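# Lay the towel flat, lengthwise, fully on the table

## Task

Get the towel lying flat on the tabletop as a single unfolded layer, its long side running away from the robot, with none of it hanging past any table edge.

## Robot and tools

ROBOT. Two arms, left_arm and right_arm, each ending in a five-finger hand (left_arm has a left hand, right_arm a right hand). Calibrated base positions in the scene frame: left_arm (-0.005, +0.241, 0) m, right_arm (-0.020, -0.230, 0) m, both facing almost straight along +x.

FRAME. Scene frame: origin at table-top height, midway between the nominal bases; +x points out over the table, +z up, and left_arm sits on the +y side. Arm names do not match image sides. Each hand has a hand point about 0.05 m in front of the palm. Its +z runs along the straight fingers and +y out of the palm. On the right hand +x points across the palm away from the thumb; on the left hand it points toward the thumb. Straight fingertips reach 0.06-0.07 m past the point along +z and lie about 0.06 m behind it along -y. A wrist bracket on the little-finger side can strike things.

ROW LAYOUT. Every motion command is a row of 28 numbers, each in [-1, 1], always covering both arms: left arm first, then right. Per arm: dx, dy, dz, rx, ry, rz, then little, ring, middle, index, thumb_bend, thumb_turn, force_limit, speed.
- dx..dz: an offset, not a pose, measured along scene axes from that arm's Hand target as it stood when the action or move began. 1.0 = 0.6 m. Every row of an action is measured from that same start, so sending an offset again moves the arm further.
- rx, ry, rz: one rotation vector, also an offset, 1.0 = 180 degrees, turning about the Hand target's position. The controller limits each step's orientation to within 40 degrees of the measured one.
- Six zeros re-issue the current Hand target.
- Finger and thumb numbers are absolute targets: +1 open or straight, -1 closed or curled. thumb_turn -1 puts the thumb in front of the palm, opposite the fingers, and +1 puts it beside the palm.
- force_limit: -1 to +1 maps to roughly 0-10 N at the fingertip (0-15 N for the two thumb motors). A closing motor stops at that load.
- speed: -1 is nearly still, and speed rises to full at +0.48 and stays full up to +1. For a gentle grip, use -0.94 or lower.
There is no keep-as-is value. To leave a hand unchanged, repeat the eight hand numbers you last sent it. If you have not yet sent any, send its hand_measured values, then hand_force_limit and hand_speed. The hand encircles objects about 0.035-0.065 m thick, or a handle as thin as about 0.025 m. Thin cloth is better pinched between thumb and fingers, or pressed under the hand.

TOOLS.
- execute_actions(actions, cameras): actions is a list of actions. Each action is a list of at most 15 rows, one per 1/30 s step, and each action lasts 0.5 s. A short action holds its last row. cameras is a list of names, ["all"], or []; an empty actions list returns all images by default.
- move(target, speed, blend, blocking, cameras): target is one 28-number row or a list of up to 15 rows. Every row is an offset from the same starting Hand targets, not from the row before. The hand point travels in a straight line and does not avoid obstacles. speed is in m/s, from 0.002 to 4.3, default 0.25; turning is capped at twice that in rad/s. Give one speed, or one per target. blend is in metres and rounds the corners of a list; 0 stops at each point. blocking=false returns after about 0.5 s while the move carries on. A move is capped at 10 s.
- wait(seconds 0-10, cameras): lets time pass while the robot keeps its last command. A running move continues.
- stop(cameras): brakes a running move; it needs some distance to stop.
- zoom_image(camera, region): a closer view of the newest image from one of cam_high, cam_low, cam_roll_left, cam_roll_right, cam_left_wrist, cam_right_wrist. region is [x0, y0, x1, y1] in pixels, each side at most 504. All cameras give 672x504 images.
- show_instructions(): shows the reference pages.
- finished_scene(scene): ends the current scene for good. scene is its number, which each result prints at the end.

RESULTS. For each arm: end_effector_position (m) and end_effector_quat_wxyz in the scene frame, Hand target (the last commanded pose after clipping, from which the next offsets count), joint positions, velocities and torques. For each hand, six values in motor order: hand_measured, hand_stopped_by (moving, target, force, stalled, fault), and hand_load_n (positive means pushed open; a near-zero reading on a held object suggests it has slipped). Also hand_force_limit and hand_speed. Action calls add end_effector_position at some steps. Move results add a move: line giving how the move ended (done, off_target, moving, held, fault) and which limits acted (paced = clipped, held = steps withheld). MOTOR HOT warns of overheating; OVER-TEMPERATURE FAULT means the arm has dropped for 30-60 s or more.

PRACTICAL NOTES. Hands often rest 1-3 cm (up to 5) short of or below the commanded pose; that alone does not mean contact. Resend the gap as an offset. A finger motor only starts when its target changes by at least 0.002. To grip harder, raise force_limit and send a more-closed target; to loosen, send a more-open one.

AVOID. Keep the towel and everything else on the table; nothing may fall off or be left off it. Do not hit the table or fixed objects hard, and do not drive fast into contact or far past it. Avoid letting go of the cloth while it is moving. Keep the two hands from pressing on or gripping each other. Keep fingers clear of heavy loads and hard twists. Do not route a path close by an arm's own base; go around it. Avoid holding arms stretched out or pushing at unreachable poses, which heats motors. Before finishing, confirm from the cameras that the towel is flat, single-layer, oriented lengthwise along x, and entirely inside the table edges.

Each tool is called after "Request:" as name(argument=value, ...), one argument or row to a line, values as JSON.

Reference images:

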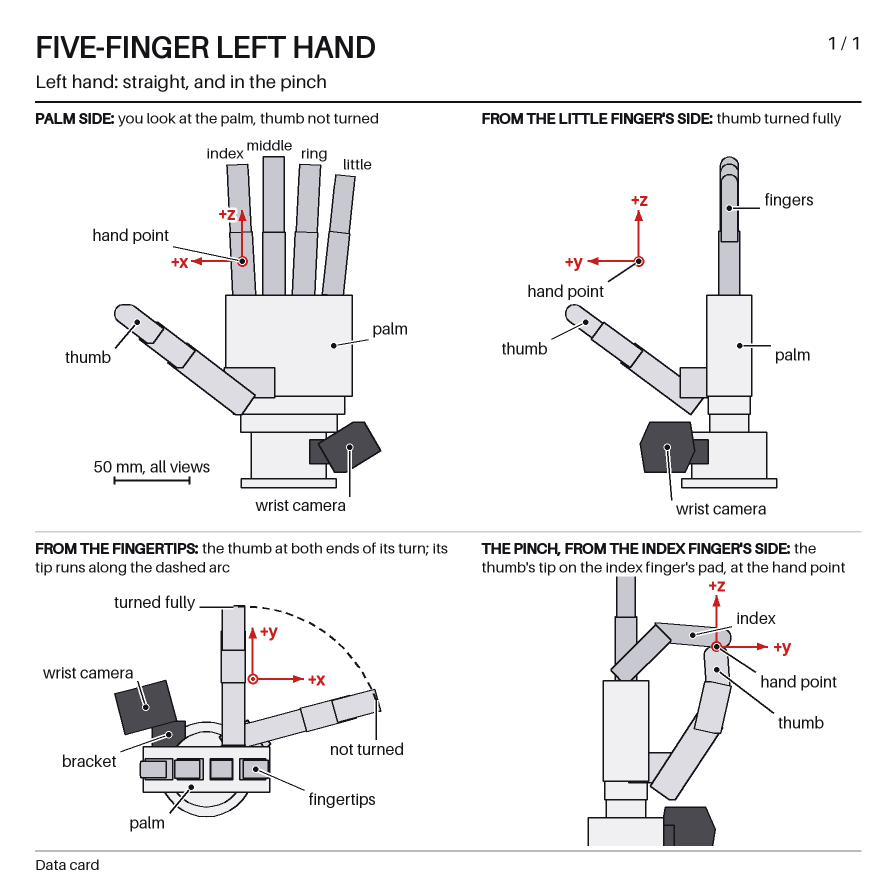

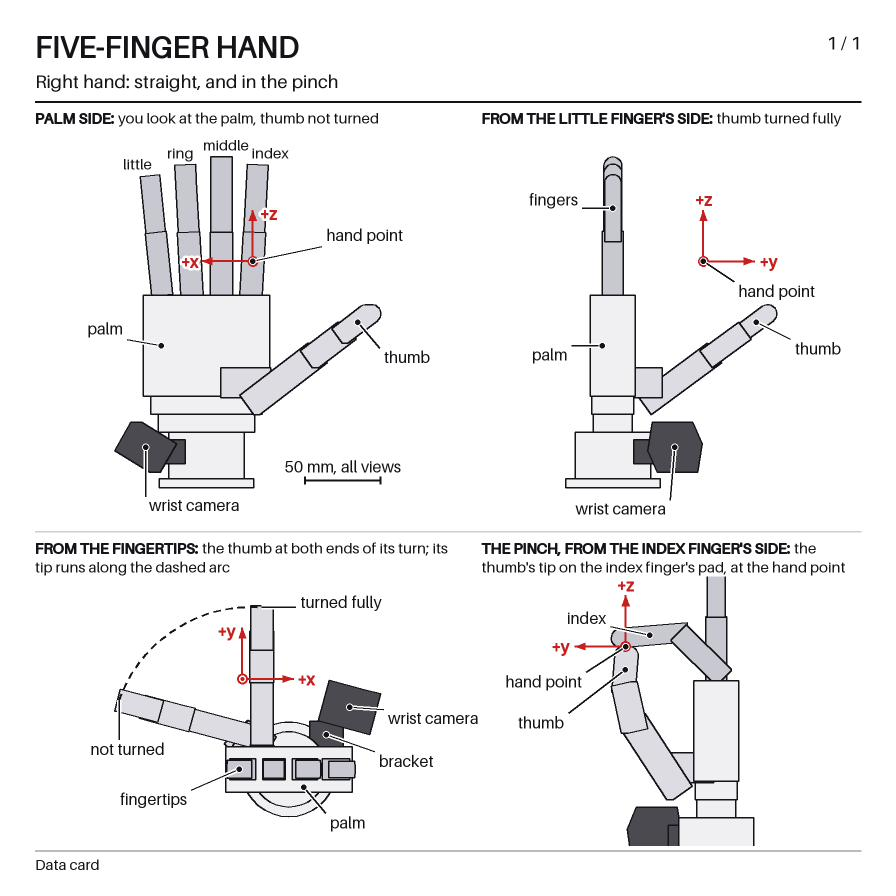

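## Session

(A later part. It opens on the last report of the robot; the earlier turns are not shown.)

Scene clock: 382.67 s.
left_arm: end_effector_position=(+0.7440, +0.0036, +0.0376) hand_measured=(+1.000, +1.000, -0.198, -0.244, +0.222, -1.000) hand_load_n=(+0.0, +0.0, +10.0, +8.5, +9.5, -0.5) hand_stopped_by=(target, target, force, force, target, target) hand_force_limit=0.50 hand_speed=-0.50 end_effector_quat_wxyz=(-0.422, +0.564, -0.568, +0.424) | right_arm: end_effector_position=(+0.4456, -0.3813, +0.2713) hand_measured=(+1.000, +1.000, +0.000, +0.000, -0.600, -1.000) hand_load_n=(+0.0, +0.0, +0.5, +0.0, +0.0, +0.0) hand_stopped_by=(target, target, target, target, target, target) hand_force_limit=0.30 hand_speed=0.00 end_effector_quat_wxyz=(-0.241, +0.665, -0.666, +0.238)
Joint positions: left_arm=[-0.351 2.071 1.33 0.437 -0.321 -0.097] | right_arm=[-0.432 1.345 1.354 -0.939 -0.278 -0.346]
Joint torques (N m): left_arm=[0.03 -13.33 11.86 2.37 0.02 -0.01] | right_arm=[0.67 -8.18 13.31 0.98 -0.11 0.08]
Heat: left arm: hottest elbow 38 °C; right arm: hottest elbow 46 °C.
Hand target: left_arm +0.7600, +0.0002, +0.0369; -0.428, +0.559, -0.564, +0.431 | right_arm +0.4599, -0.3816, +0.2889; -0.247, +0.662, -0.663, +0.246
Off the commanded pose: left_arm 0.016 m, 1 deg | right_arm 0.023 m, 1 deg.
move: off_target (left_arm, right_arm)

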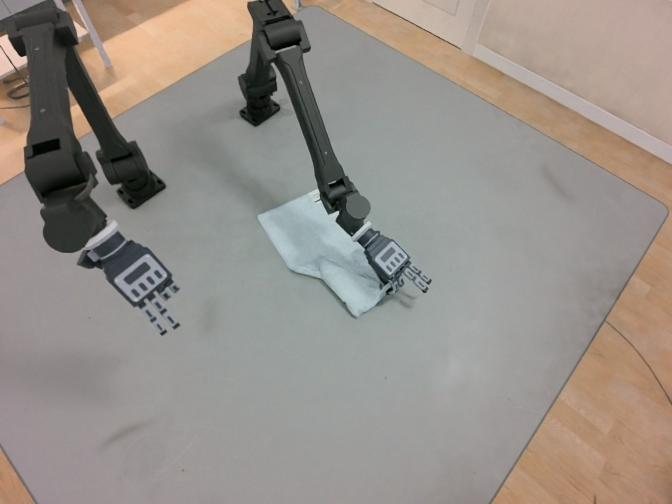

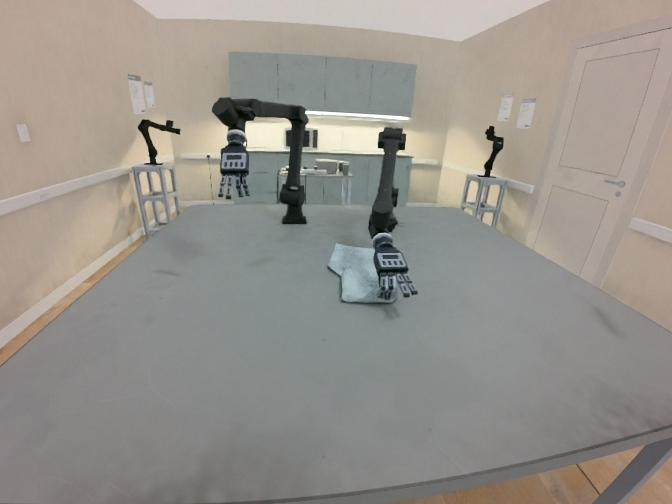

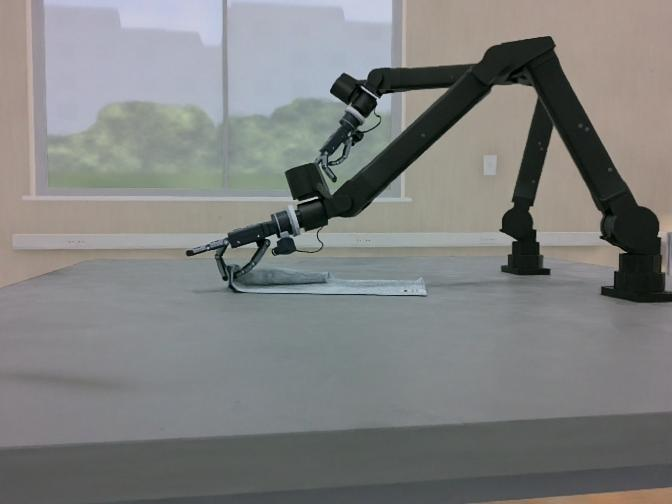

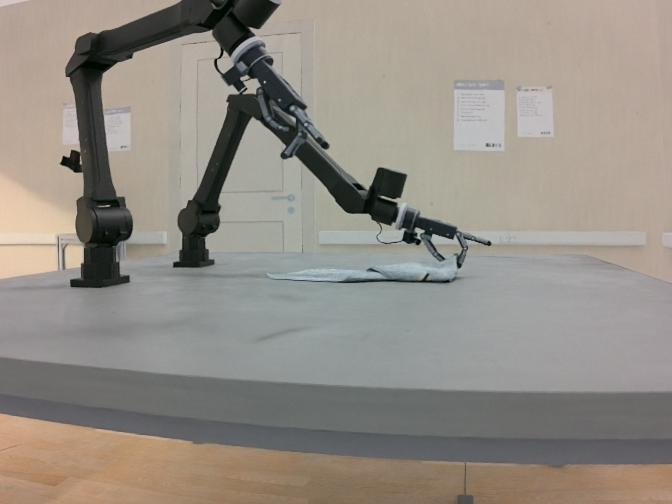

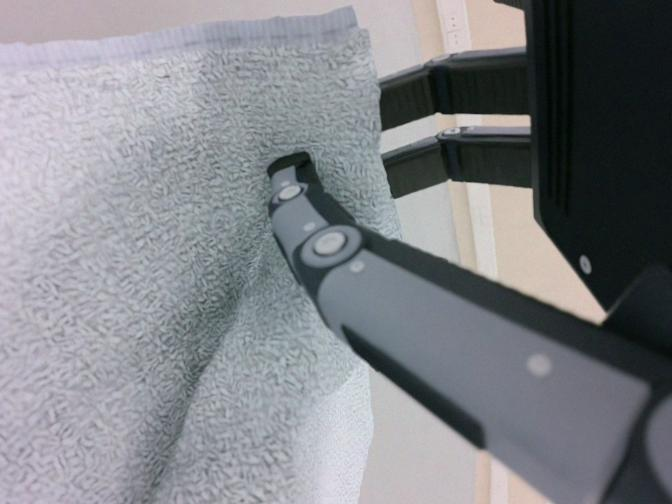

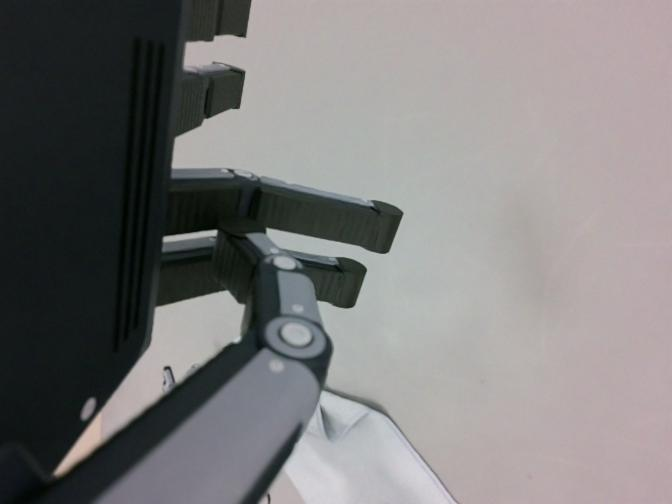

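Request:
move(
  target=[
    [0.0,0.0,-0.05,0,0,0,1,1,-0.55,-0.55,0.22,-1,0.5,-0.5,0,0,0.0,0,0,0,1,1,0,0,-0.6,-1,0.3,0],
    [0.0,0.0,-0.05,0,0,0,1,1,0.35,0.35,0.22,-1,0.5,-0.3,0,0,0.0,0,0,0,1,1,0,0,-0.6,-1,0.3,0],
    [-0.01,0.0,0.12,0,0,0,1,1,0.35,0.35,0.22,-1,0.5,-0.3,0.1,0.1,-0.1,0,0,0,1,1,0,0,-0.6,-1,0.3,0],
    [-0.33,0.1,0.25,0,0,0,0,0,0,0,-0.6,-1,0.3,0,0.1,0.1,-0.1,0,-0.1,0,1,1,0,0,-0.6,-1,0.3,0],
  ],
  speed=0.12,
  cameras=["all"],
)

Request:
zoom_image(
  camera="cam_high",
  region=[220, 150, 440, 370],
)

Scene clock: 401.60 s.
left_arm: end_effector_position=(+0.5675, +0.0627, +0.1896) hand_measured=(+0.000, +0.000, +0.000, +0.000, -0.600, -1.000) hand_load_n=(+0.0, +0.0, +0.0, +0.0, +0.0, +0.0) hand_stopped_by=(target, target, target, target, target, target) hand_force_limit=0.30 hand_speed=0.00 end_effector_quat_wxyz=(-0.431, +0.560, -0.558, +0.435) | right_arm: end_effector_position=(+0.5217, -0.3164, +0.2222) hand_measured=(+1.000, +1.000, +0.000, +0.000, -0.600, -1.000) hand_load_n=(+0.0, +0.0, +0.0, +0.0, +0.0, +0.0) hand_stopped_by=(target, target, target, target, target, target) hand_force_limit=0.30 hand_speed=0.00 end_effector_quat_wxyz=(-0.341, +0.626, -0.614, +0.338)
Joint positions: left_arm=[-0.362 1.411 0.861 0.282 -0.337 -0.096] | right_arm=[-0.274 1.328 1.076 -0.338 -0.248 -0.168]
Joint torques (N m): left_arm=[-0.85 -9.29 8.85 1.24 -0.15 -0.06] | right_arm=[-0.85 -10.46 7.97 2.81 -0.18 0.08]
Heat: left arm: hottest elbow 38 °C; right arm: hottest elbow 45 °C.
Hand target: left_arm +0.5620, +0.0602, +0.1870; -0.428, +0.559, -0.564, +0.431 | right_arm +0.5200, -0.3215, +0.2288; -0.347, +0.616, -0.617, +0.347
Off the commanded pose: left_arm 0.007 m, 1 deg | right_arm 0.009 m, 2 deg.
move: done; target 2's new numbers were sent with left_arm's hand 0.021 m and 1 deg from that target

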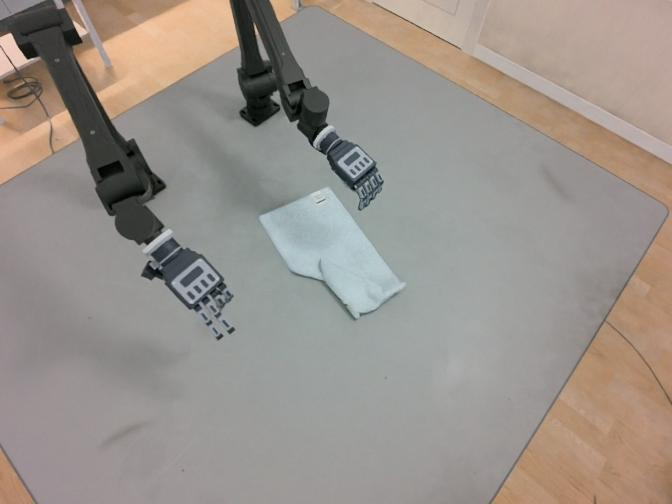

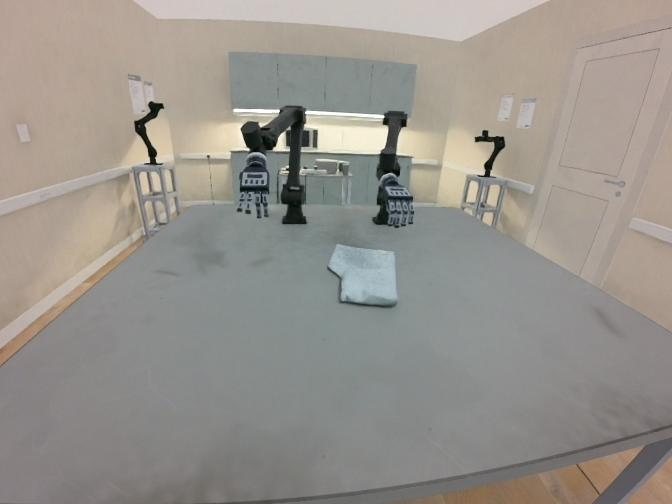

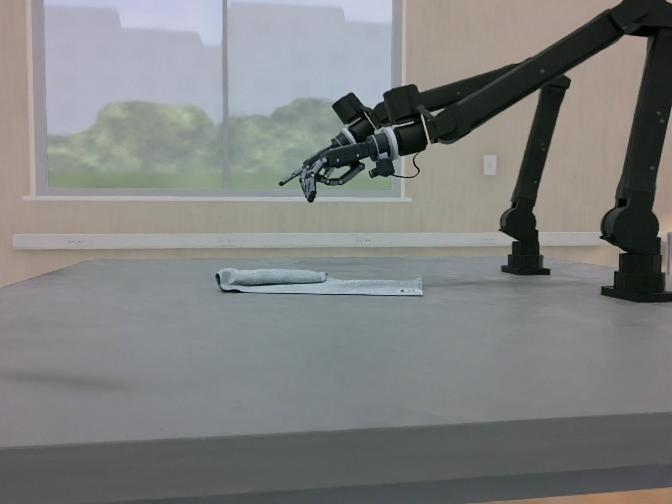

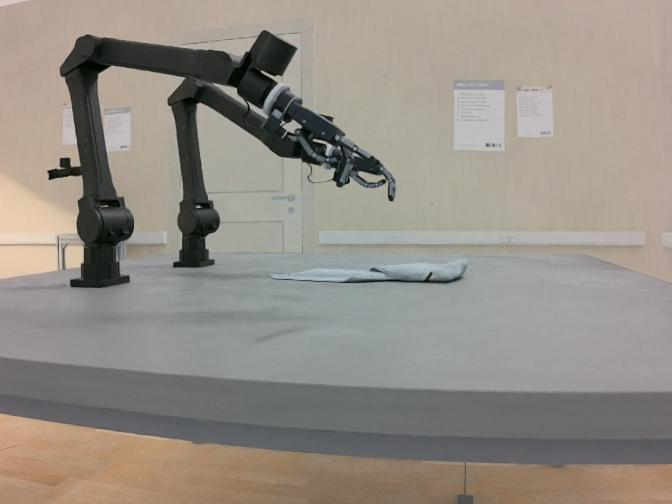

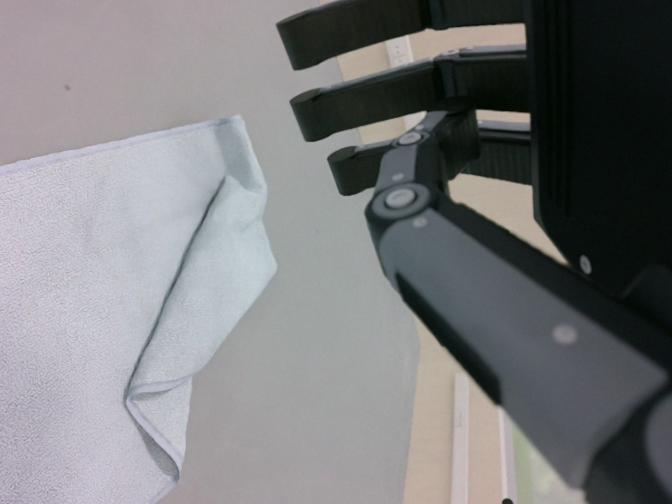

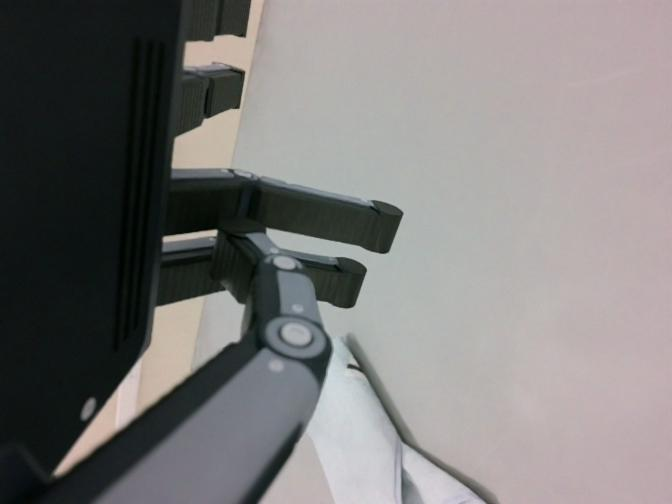

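Scaled by 2.291.

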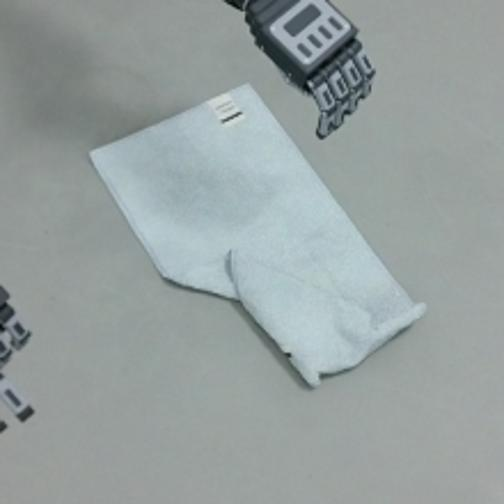

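Request:
move(
  target=[
    [-0.012,-0.05,-0.2,0,0,0,0,0,0,0,-0.6,-1,0.3,0,0.15,0.2,-0.1,0,-0.05,0,1,1,0,0,-0.6,-1,0.3,0],
    [-0.012,-0.05,-0.31,0,0,0,0,0,0,0,-0.6,-1,0.3,0,0.275,0.40,-0.26,0,-0.09,0,1,1,0,0,-0.6,-1,0.3,0],
  ],
  speed=0.12,
  blend=0.02,
  cameras=["all"],
)

Request:
zoom_image(
  camera="cam_high",
  region=[220, 150, 440, 370],
)

Scene clock: 424.03 s.
left_arm: end_effector_position=(+0.5598, +0.0334, +0.0171) hand_measured=(+0.000, +0.000, +0.000, +0.000, -0.600, -1.000) hand_load_n=(+0.0, +0.0, +0.0, +0.0, +0.0, +0.0) hand_stopped_by=(target, target, target, target, target, target) hand_force_limit=0.30 hand_speed=0.00 end_effector_quat_wxyz=(-0.434, +0.557, -0.559, +0.436) | right_arm: end_effector_position=(+0.6654, -0.0915, +0.0622) hand_measured=(+1.000, +1.000, +0.000, +0.000, -0.600, -1.000) hand_load_n=(+0.0, +0.0, +0.0, +0.0, +0.0, +0.0) hand_stopped_by=(target, target, target, target, target, target) hand_force_limit=0.30 hand_speed=0.00 end_effector_quat_wxyz=(-0.413, +0.573, -0.566, +0.425)
Joint positions: left_arm=[-0.433 1.819 0.731 0.82 -0.406 -0.108] | right_arm=[0.217 1.855 1.053 0.493 0.208 0.045]
Joint torques (N m): left_arm=[-0.97 -8.59 5.5 2.3 -0.15 -0.15] | right_arm=[0.5 -12.69 10.43 3.03 0.09 0.08]
Heat: left arm: hottest elbow 37 °C; right arm: hottest elbow 44 °C.
Hand target: left_arm +0.5547, +0.0303, +0.0008; -0.428, +0.559, -0.564, +0.431 | right_arm +0.6851, -0.0818, +0.0729; -0.431, +0.561, -0.561, +0.430
Off the commanded pose: left_arm 0.017 m, 1 deg | right_arm 0.024 m, 3 deg.
move: off_target (left_arm, right_arm)

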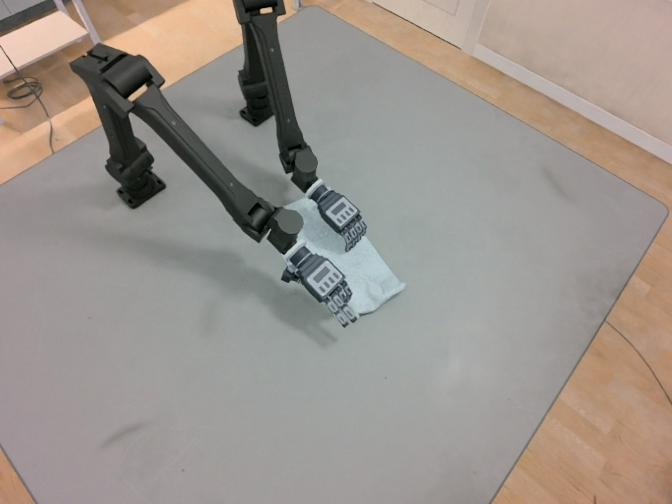

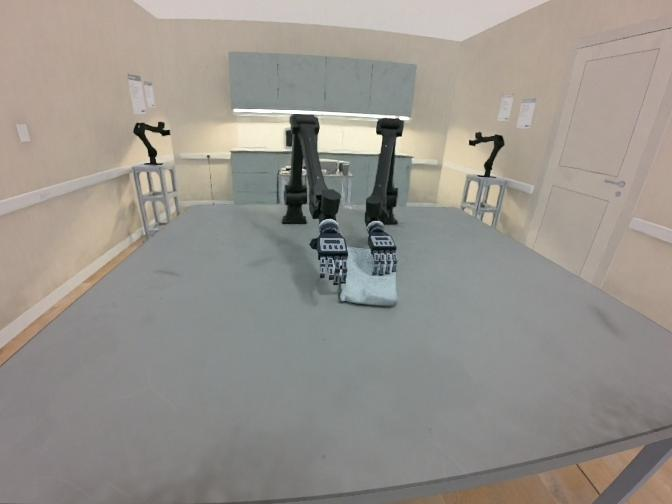

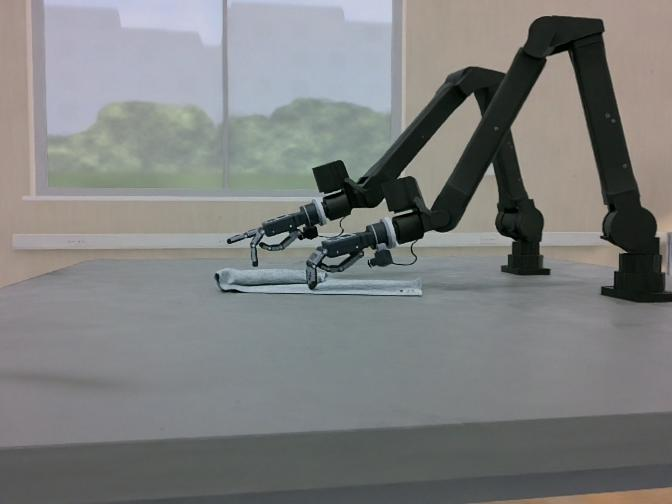

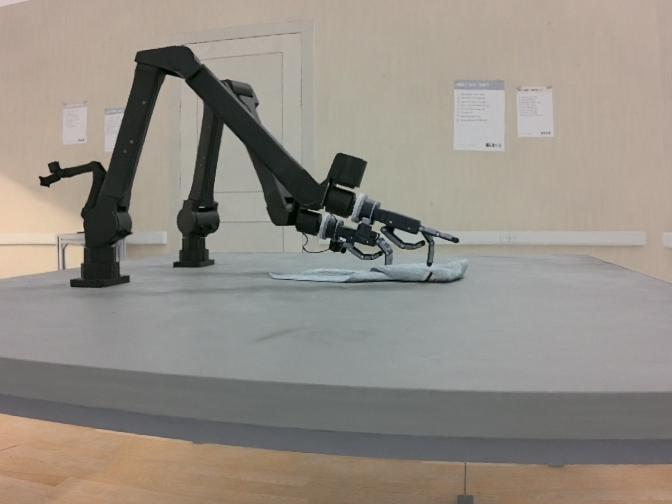

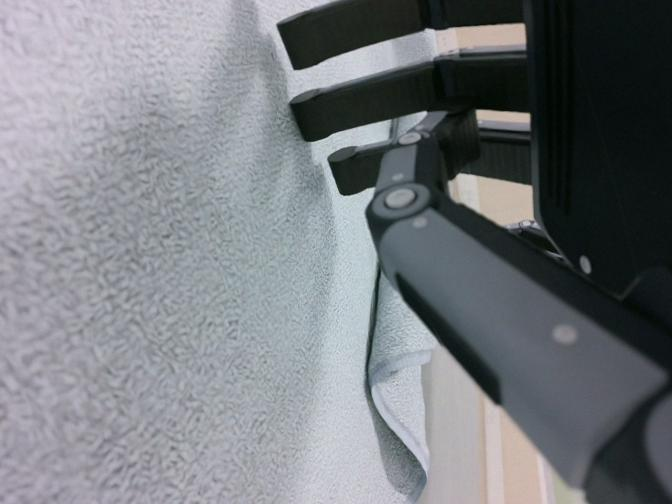

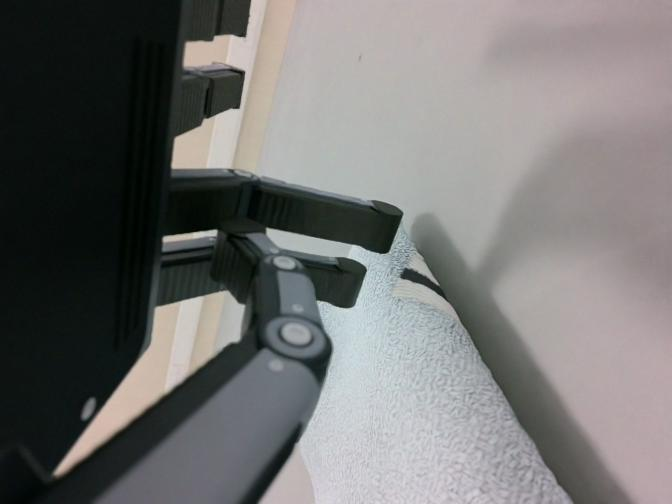

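Scaled by 2.291.

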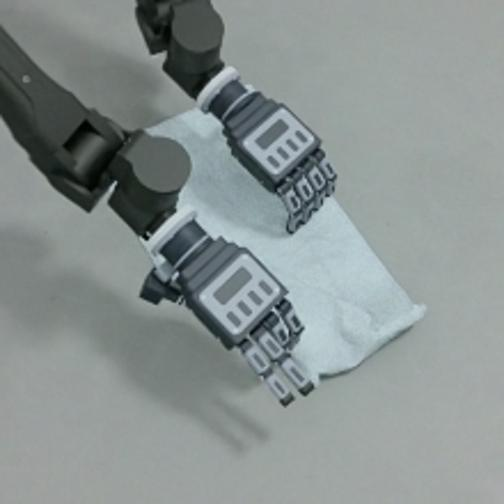

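Request:
move(
  target=[
    [0,0,-0.01,0,0,0,0,0,0,0,-0.6,-1,0.3,0,0.02,0.035,-0.04,0,0,0,1,1,0,0,-0.6,-1,0.3,0],
  ],
  speed=0.08,
  cameras=["cam_high","cam_roll_right","cam_right_wrist"],
)

Scene clock: 437.63 s.
left_arm: end_effector_position=(+0.5615, +0.0329, +0.0164) hand_measured=(+0.000, +0.000, +0.000, +0.000, -0.600, -1.000) hand_load_n=(+0.0, +0.0, -0.5, +0.0, +0.0, +0.0) hand_stopped_by=(target, target, target, target, target, target) hand_force_limit=0.30 hand_speed=0.00 end_effector_quat_wxyz=(-0.436, +0.555, -0.555, +0.440) | right_arm: end_effector_position=(+0.6785, -0.0732, +0.0394) hand_measured=(+1.000, +1.000, +0.000, +0.000, -0.600, -1.000) hand_load_n=(+0.0, +0.0, +0.0, -0.5, +0.0, +0.0) hand_stopped_by=(target, target, target, target, target, target) hand_force_limit=0.30 hand_speed=0.00 end_effector_quat_wxyz=(-0.412, +0.573, -0.566, +0.426)
Joint positions: left_arm=[-0.433 1.83 0.731 0.844 -0.407 -0.108] | right_arm=[0.246 1.932 1.098 0.524 0.238 0.053]
Joint torques (N m): left_arm=[-0.91 -8.23 5.38 2.13 -0.1 -0.15] | right_arm=[0.67 -13.51 10.17 3.06 0.09 0.09]
Heat: left arm: hottest elbow 36 °C; right arm: hottest elbow 44 °C.
Hand target: left_arm +0.5549, +0.0303, -0.0051; -0.429, +0.559, -0.564, +0.431 | right_arm +0.6970, -0.0607, +0.0489; -0.431, +0.561, -0.561, +0.430
Off the commanded pose: left_arm 0.023 m, 2 deg | right_arm 0.024 m, 3 deg.
move: off_target (left_arm, right_arm)
Images, in order (width x height): cam_high 672x504, cam_roll_right 672x504, cam_right_wrist 672x504.

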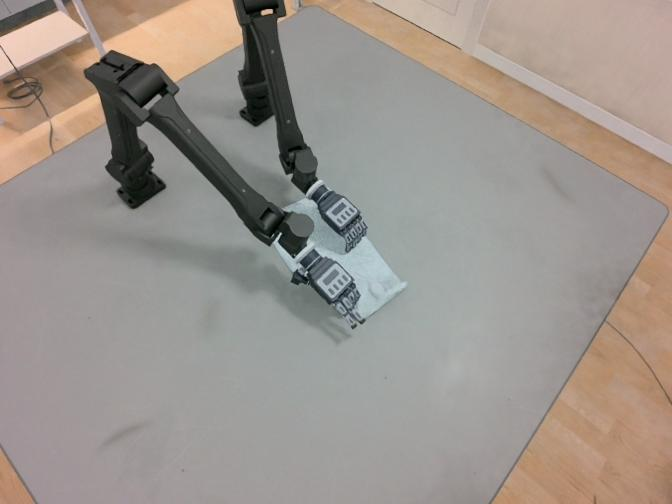

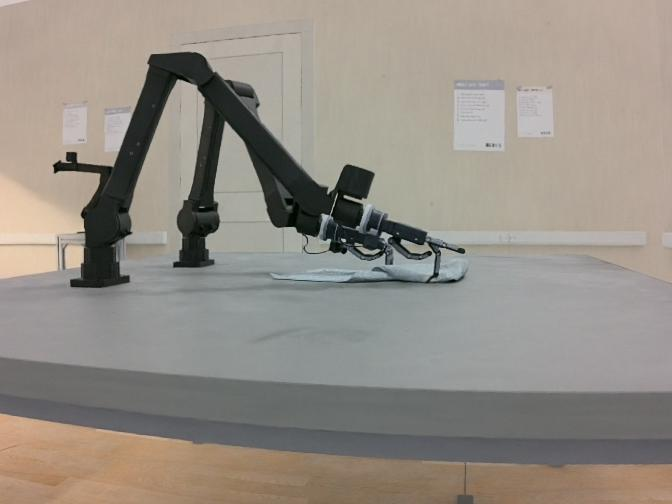

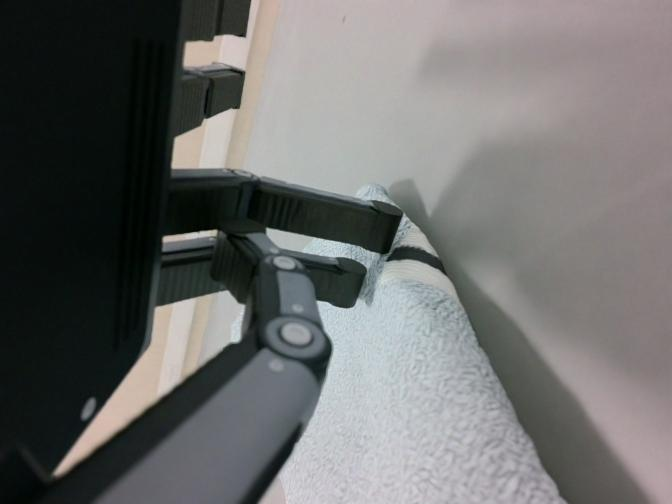

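Request:
move(
  target=[
    [0,0,0,0,0,0,0,0,0,0,-0.6,-1,0.3,0,0.01,0.02,-0.02,0,0,0,1,1,0,0,-0.6,-1,0.3,0],
    [0,0,0,0,0,0,0,0,0,0,-0.6,-1,0.3,0,0.015,0.022,-0.085,0,0,0,1,1,0,0,-0.6,-1,0.3,0],
  ],
  speed=0.06,
  cameras=["cam_high","cam_roll_right","cam_right_wrist"],
)

Scene clock: 446.40 s.
left_arm: end_effector_position=(+0.5615, +0.0329, +0.0164) hand_measured=(+0.000, +0.000, +0.000, +0.000, -0.600, -1.000) hand_load_n=(+0.0, +0.0, -0.5, +0.0, +0.5, +0.5) hand_stopped_by=(target, target, target, target, target, target) hand_force_limit=0.30 hand_speed=0.00 end_effector_quat_wxyz=(-0.436, +0.555, -0.555, +0.440) | right_arm: end_effector_position=(+0.7028, -0.0590, +0.0311) hand_measured=(+1.000, +1.000, +0.000, +0.000, -0.600, -1.000) hand_load_n=(+0.0, +0.0, -0.5, +0.0, +0.0, +0.0) hand_stopped_by=(target, target, target, target, target, target) hand_force_limit=0.30 hand_speed=0.00 end_effector_quat_wxyz=(-0.438, +0.550, -0.556, +0.443)
Joint positions: left_arm=[-0.433 1.83 0.731 0.844 -0.407 -0.108] | right_arm=[0.262 2.017 1.147 0.637 0.258 0.061]
Joint torques (N m): left_arm=[-1.03 -8.23 5.38 2.11 -0.11 -0.14] | right_arm=[0.91 -11.93 8.32 2.11 0.02 0.05]
Heat: left arm: hottest elbow 35 °C; right arm: hottest elbow 44 °C.
Hand target: left_arm +0.5549, +0.0303, -0.0051; -0.429, +0.559, -0.564, +0.431 | right_arm +0.7060, -0.0474, -0.0020; -0.431, +0.561, -0.561, +0.430
Off the commanded pose: left_arm 0.023 m, 2 deg | right_arm 0.035 m, 2 deg.
move: off_target (left_arm, right_arm)
Images, in order (width x height): cam_high 672x504, cam_roll_right 672x504, cam_right_wrist 672x504.

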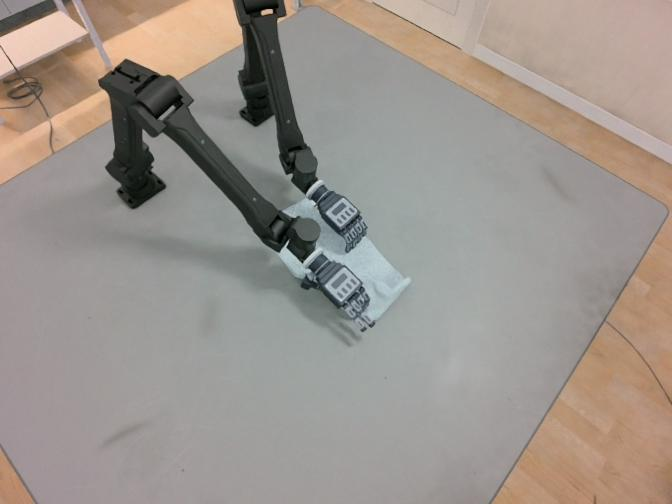

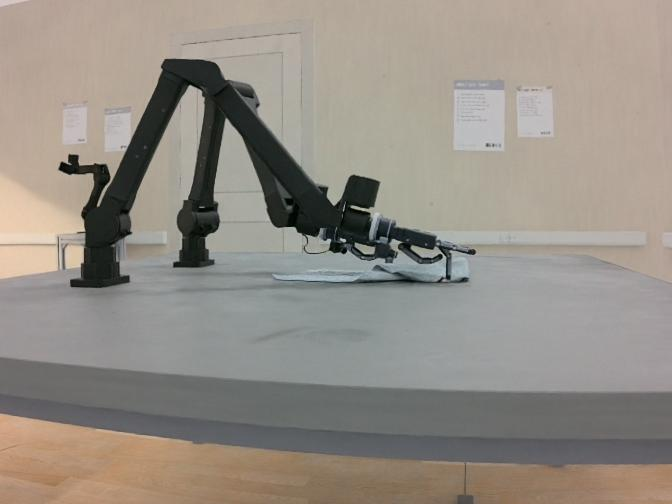

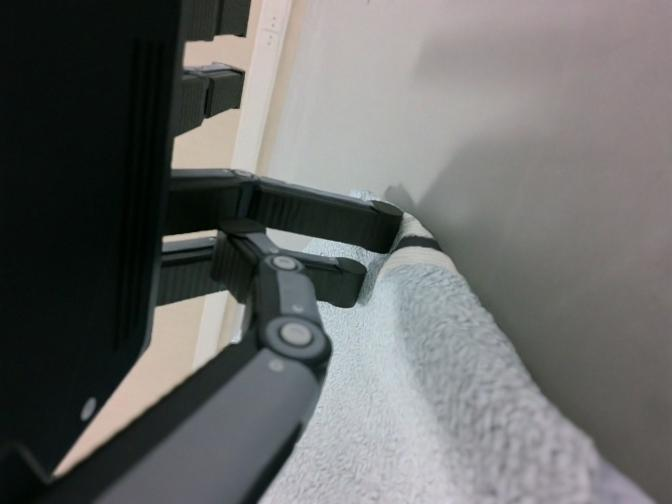

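Request:
move(
  target=[
    [0,0,0,0,0,0,0,0,0,0,-0.6,-1,0.3,0,0.03,-0.18,-0.01,0,0,0,1,1,0,0,-0.6,-1,0.3,0],
  ],
  speed=0.06,
  cameras=["cam_high","cam_roll_right","cam_right_wrist"],
)

Request:
zoom_image(
  camera="cam_high",
  region=[220, 150, 440, 370],
)

Scene clock: 453.13 s.
left_arm: end_effector_position=(+0.5615, +0.0329, +0.0164) hand_measured=(+0.000, +0.000, +0.000, +0.000, -0.600, -1.000) hand_load_n=(+0.0, -0.5, +0.0, +0.0, +0.0, +0.0) hand_stopped_by=(target, target, target, target, target, target) hand_force_limit=0.30 hand_speed=0.00 end_effector_quat_wxyz=(-0.436, +0.556, -0.555, +0.440) | right_arm: end_effector_position=(+0.7191, -0.1395, +0.0309) hand_measured=(+1.000, +1.000, +0.000, +0.000, -0.600, -1.000) hand_load_n=(+0.0, +0.0, +0.5, +0.0, +0.0, +0.0) hand_stopped_by=(target, target, target, target, target, target) hand_force_limit=0.30 hand_speed=0.00 end_effector_quat_wxyz=(-0.456, +0.548, -0.554, +0.430)
Joint positions: left_arm=[-0.433 1.83 0.731 0.844 -0.407 -0.108] | right_arm=[0.102 2.027 1.147 0.664 0.07 0.05]
Joint torques (N m): left_arm=[-0.85 -8.29 5.38 2.11 -0.1 -0.15] | right_arm=[-1.32 -11.75 7.94 1.98 0.11 -0.37]
Heat: left arm: hottest elbow 35 °C; right arm: hottest elbow 43 °C.
Hand target: left_arm +0.5549, +0.0303, -0.0050; -0.429, +0.559, -0.564, +0.431 | right_arm +0.7241, -0.1554, -0.0079; -0.431, +0.561, -0.561, +0.430
Off the commanded pose: left_arm 0.023 m, 2 deg | right_arm 0.042 m, 3 deg.
move: off_target (left_arm, right_arm)
Images, in order (width x height): cam_high 672x504, cam_roll_right 672x504, cam_right_wrist 672x504.

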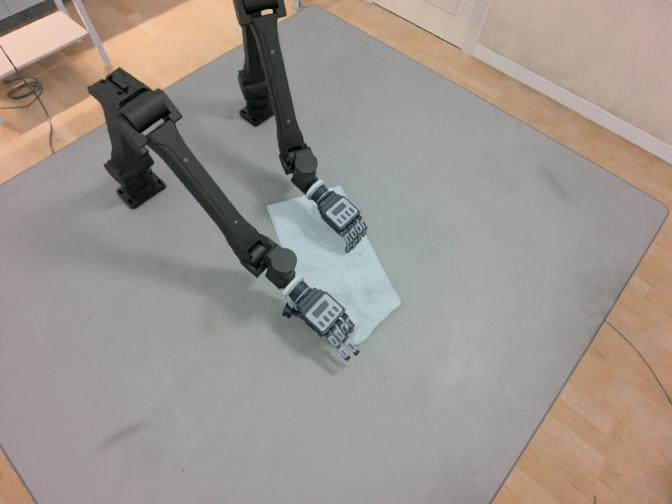

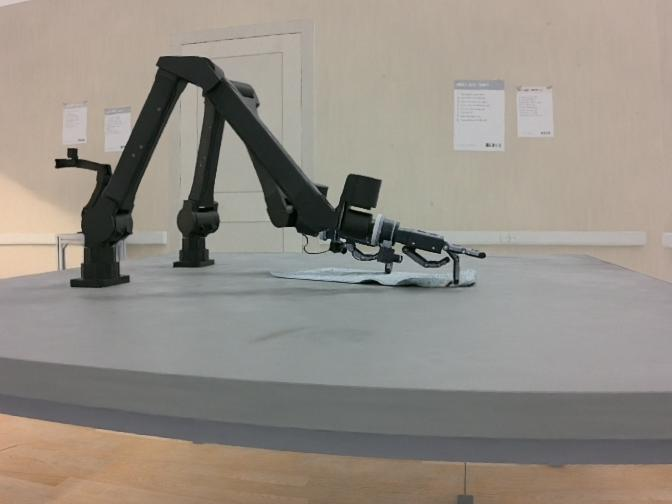

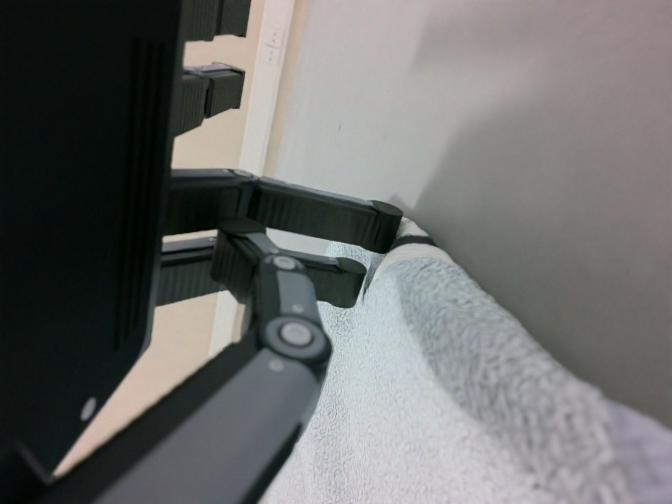

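Scaled by 2.291.

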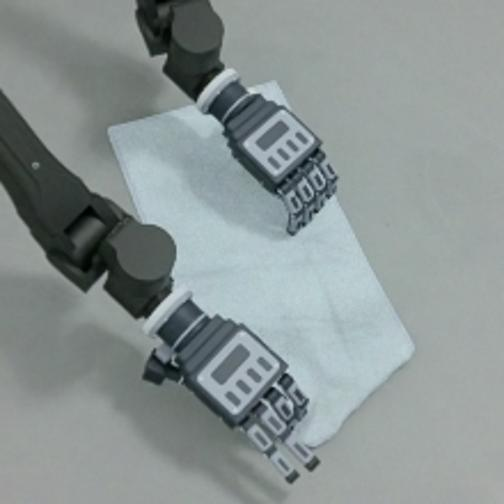

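Request:
move(
  target=[
    [0,0,0.1,0,0,0,0,0,0,0,-0.6,-1,0.3,0,0.0,0,0.15,0,0,0,1,1,0,0,-0.6,-1,0.3,0],
    [-0.1,0.3,0.3,0,0,0,0,0,0,0,-0.6,-1,0.3,0,-0.3,-0.25,0.3,0,0,0,0,0,0,0,-0.6,-1,0.3,0],
  ],
  speed=0.2,
  blend=0.02,
  cameras=["all"],
)

Request:
zoom_image(
  camera="cam_high",
  region=[220, 150, 440, 370],
)

Request:
zoom_image(
  camera="cam_roll_right",
  region=[250, 230, 500, 310],
)

Request:
zoom_image(
  camera="cam_roll_left",
  region=[180, 230, 450, 310],
)

Scene clock: 462.20 s.
left_arm: end_effector_position=(+0.4966, +0.2064, +0.1746) hand_measured=(+0.000, +0.000, +0.000, +0.000, -0.600, -1.000) hand_load_n=(+0.0, +0.0, +0.0, +0.0, +0.0, +0.0) hand_stopped_by=(target, target, target, target, target, target) hand_force_limit=0.30 hand_speed=0.00 end_effector_quat_wxyz=(-0.427, +0.558, -0.562, +0.436) | right_arm: end_effector_position=(+0.5503, -0.3014, +0.1748) hand_measured=(+0.000, +0.000, +0.000, +0.000, -0.600, -1.000) hand_load_n=(+0.0, +0.0, +0.0, +0.0, +0.0, +0.0) hand_stopped_by=(target, target, target, target, target, target) hand_force_limit=0.30 hand_speed=0.00 end_effector_quat_wxyz=(-0.437, +0.557, -0.560, +0.430)
Joint positions: left_arm=[-0.014 1.167 0.602 0.307 0.01 -0.004] | right_arm=[-0.248 1.398 0.799 0.34 -0.253 -0.056]
Joint torques (N m): left_arm=[0.38 -6.18 9.44 1.28 0.12 -0.01] | right_arm=[-0.62 -9.93 7.05 1.55 -0.13 -0.21]
Heat: left arm: hottest elbow 35 °C; right arm: hottest elbow 42 °C.
Hand target: left_arm +0.4948, +0.2101, +0.1748; -0.428, +0.559, -0.564, +0.431 | right_arm +0.5441, -0.3054, +0.1722; -0.431, +0.561, -0.561, +0.430
Off the commanded pose: left_arm 0.004 m, 1 deg | right_arm 0.008 m, 1 deg.
move: done

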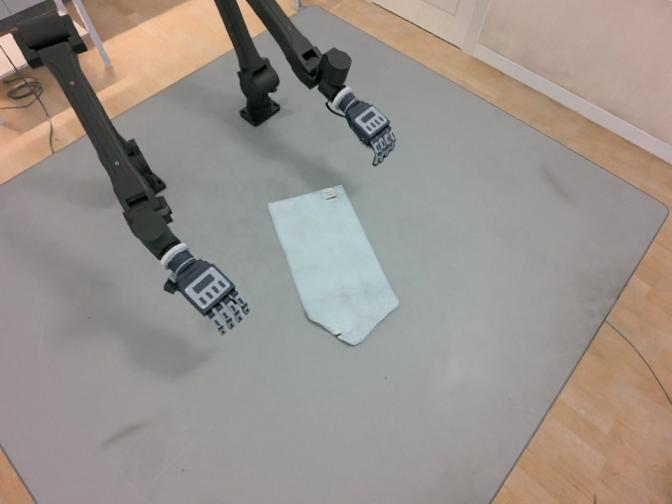

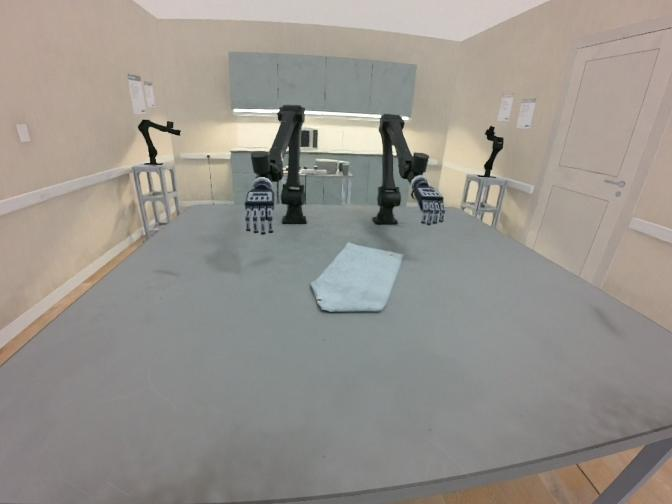

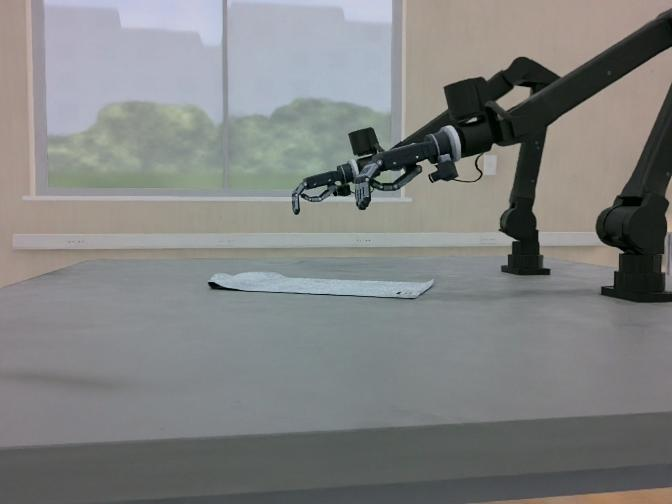

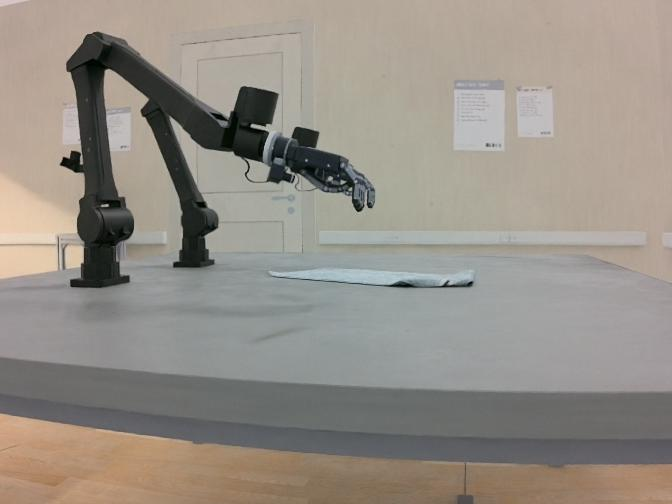

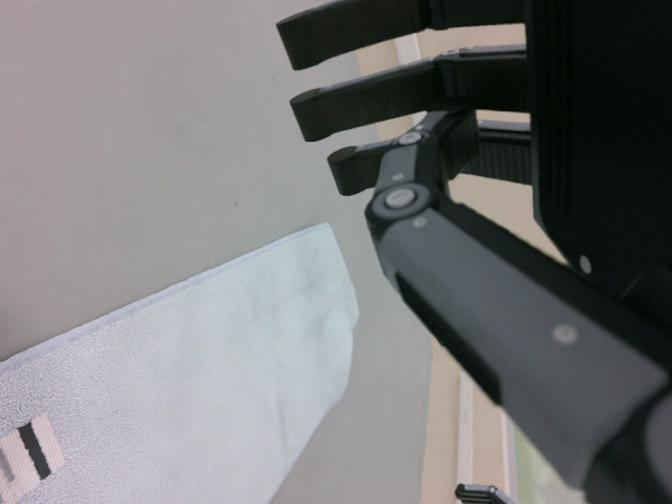

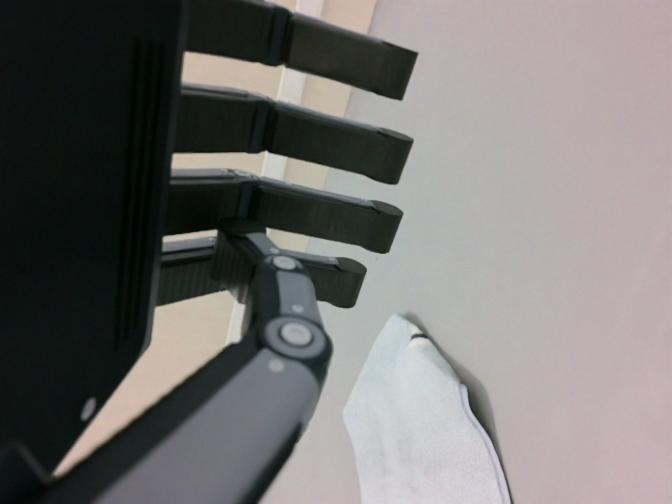

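Scaled by 2.291.

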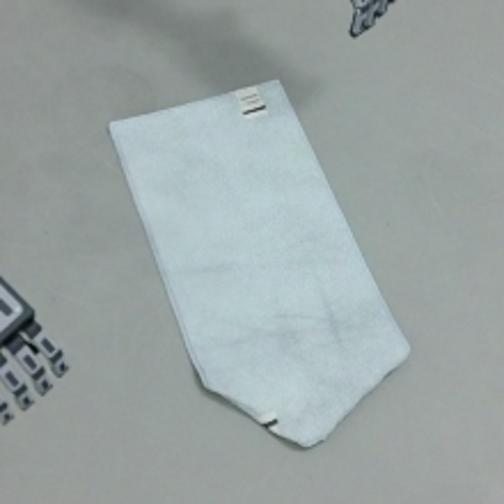

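Scaled by 2.016.

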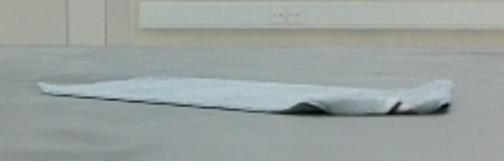

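Scaled by 1.867.

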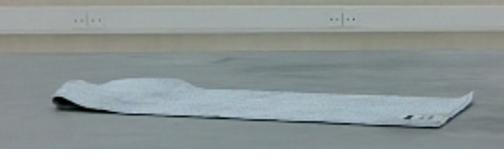

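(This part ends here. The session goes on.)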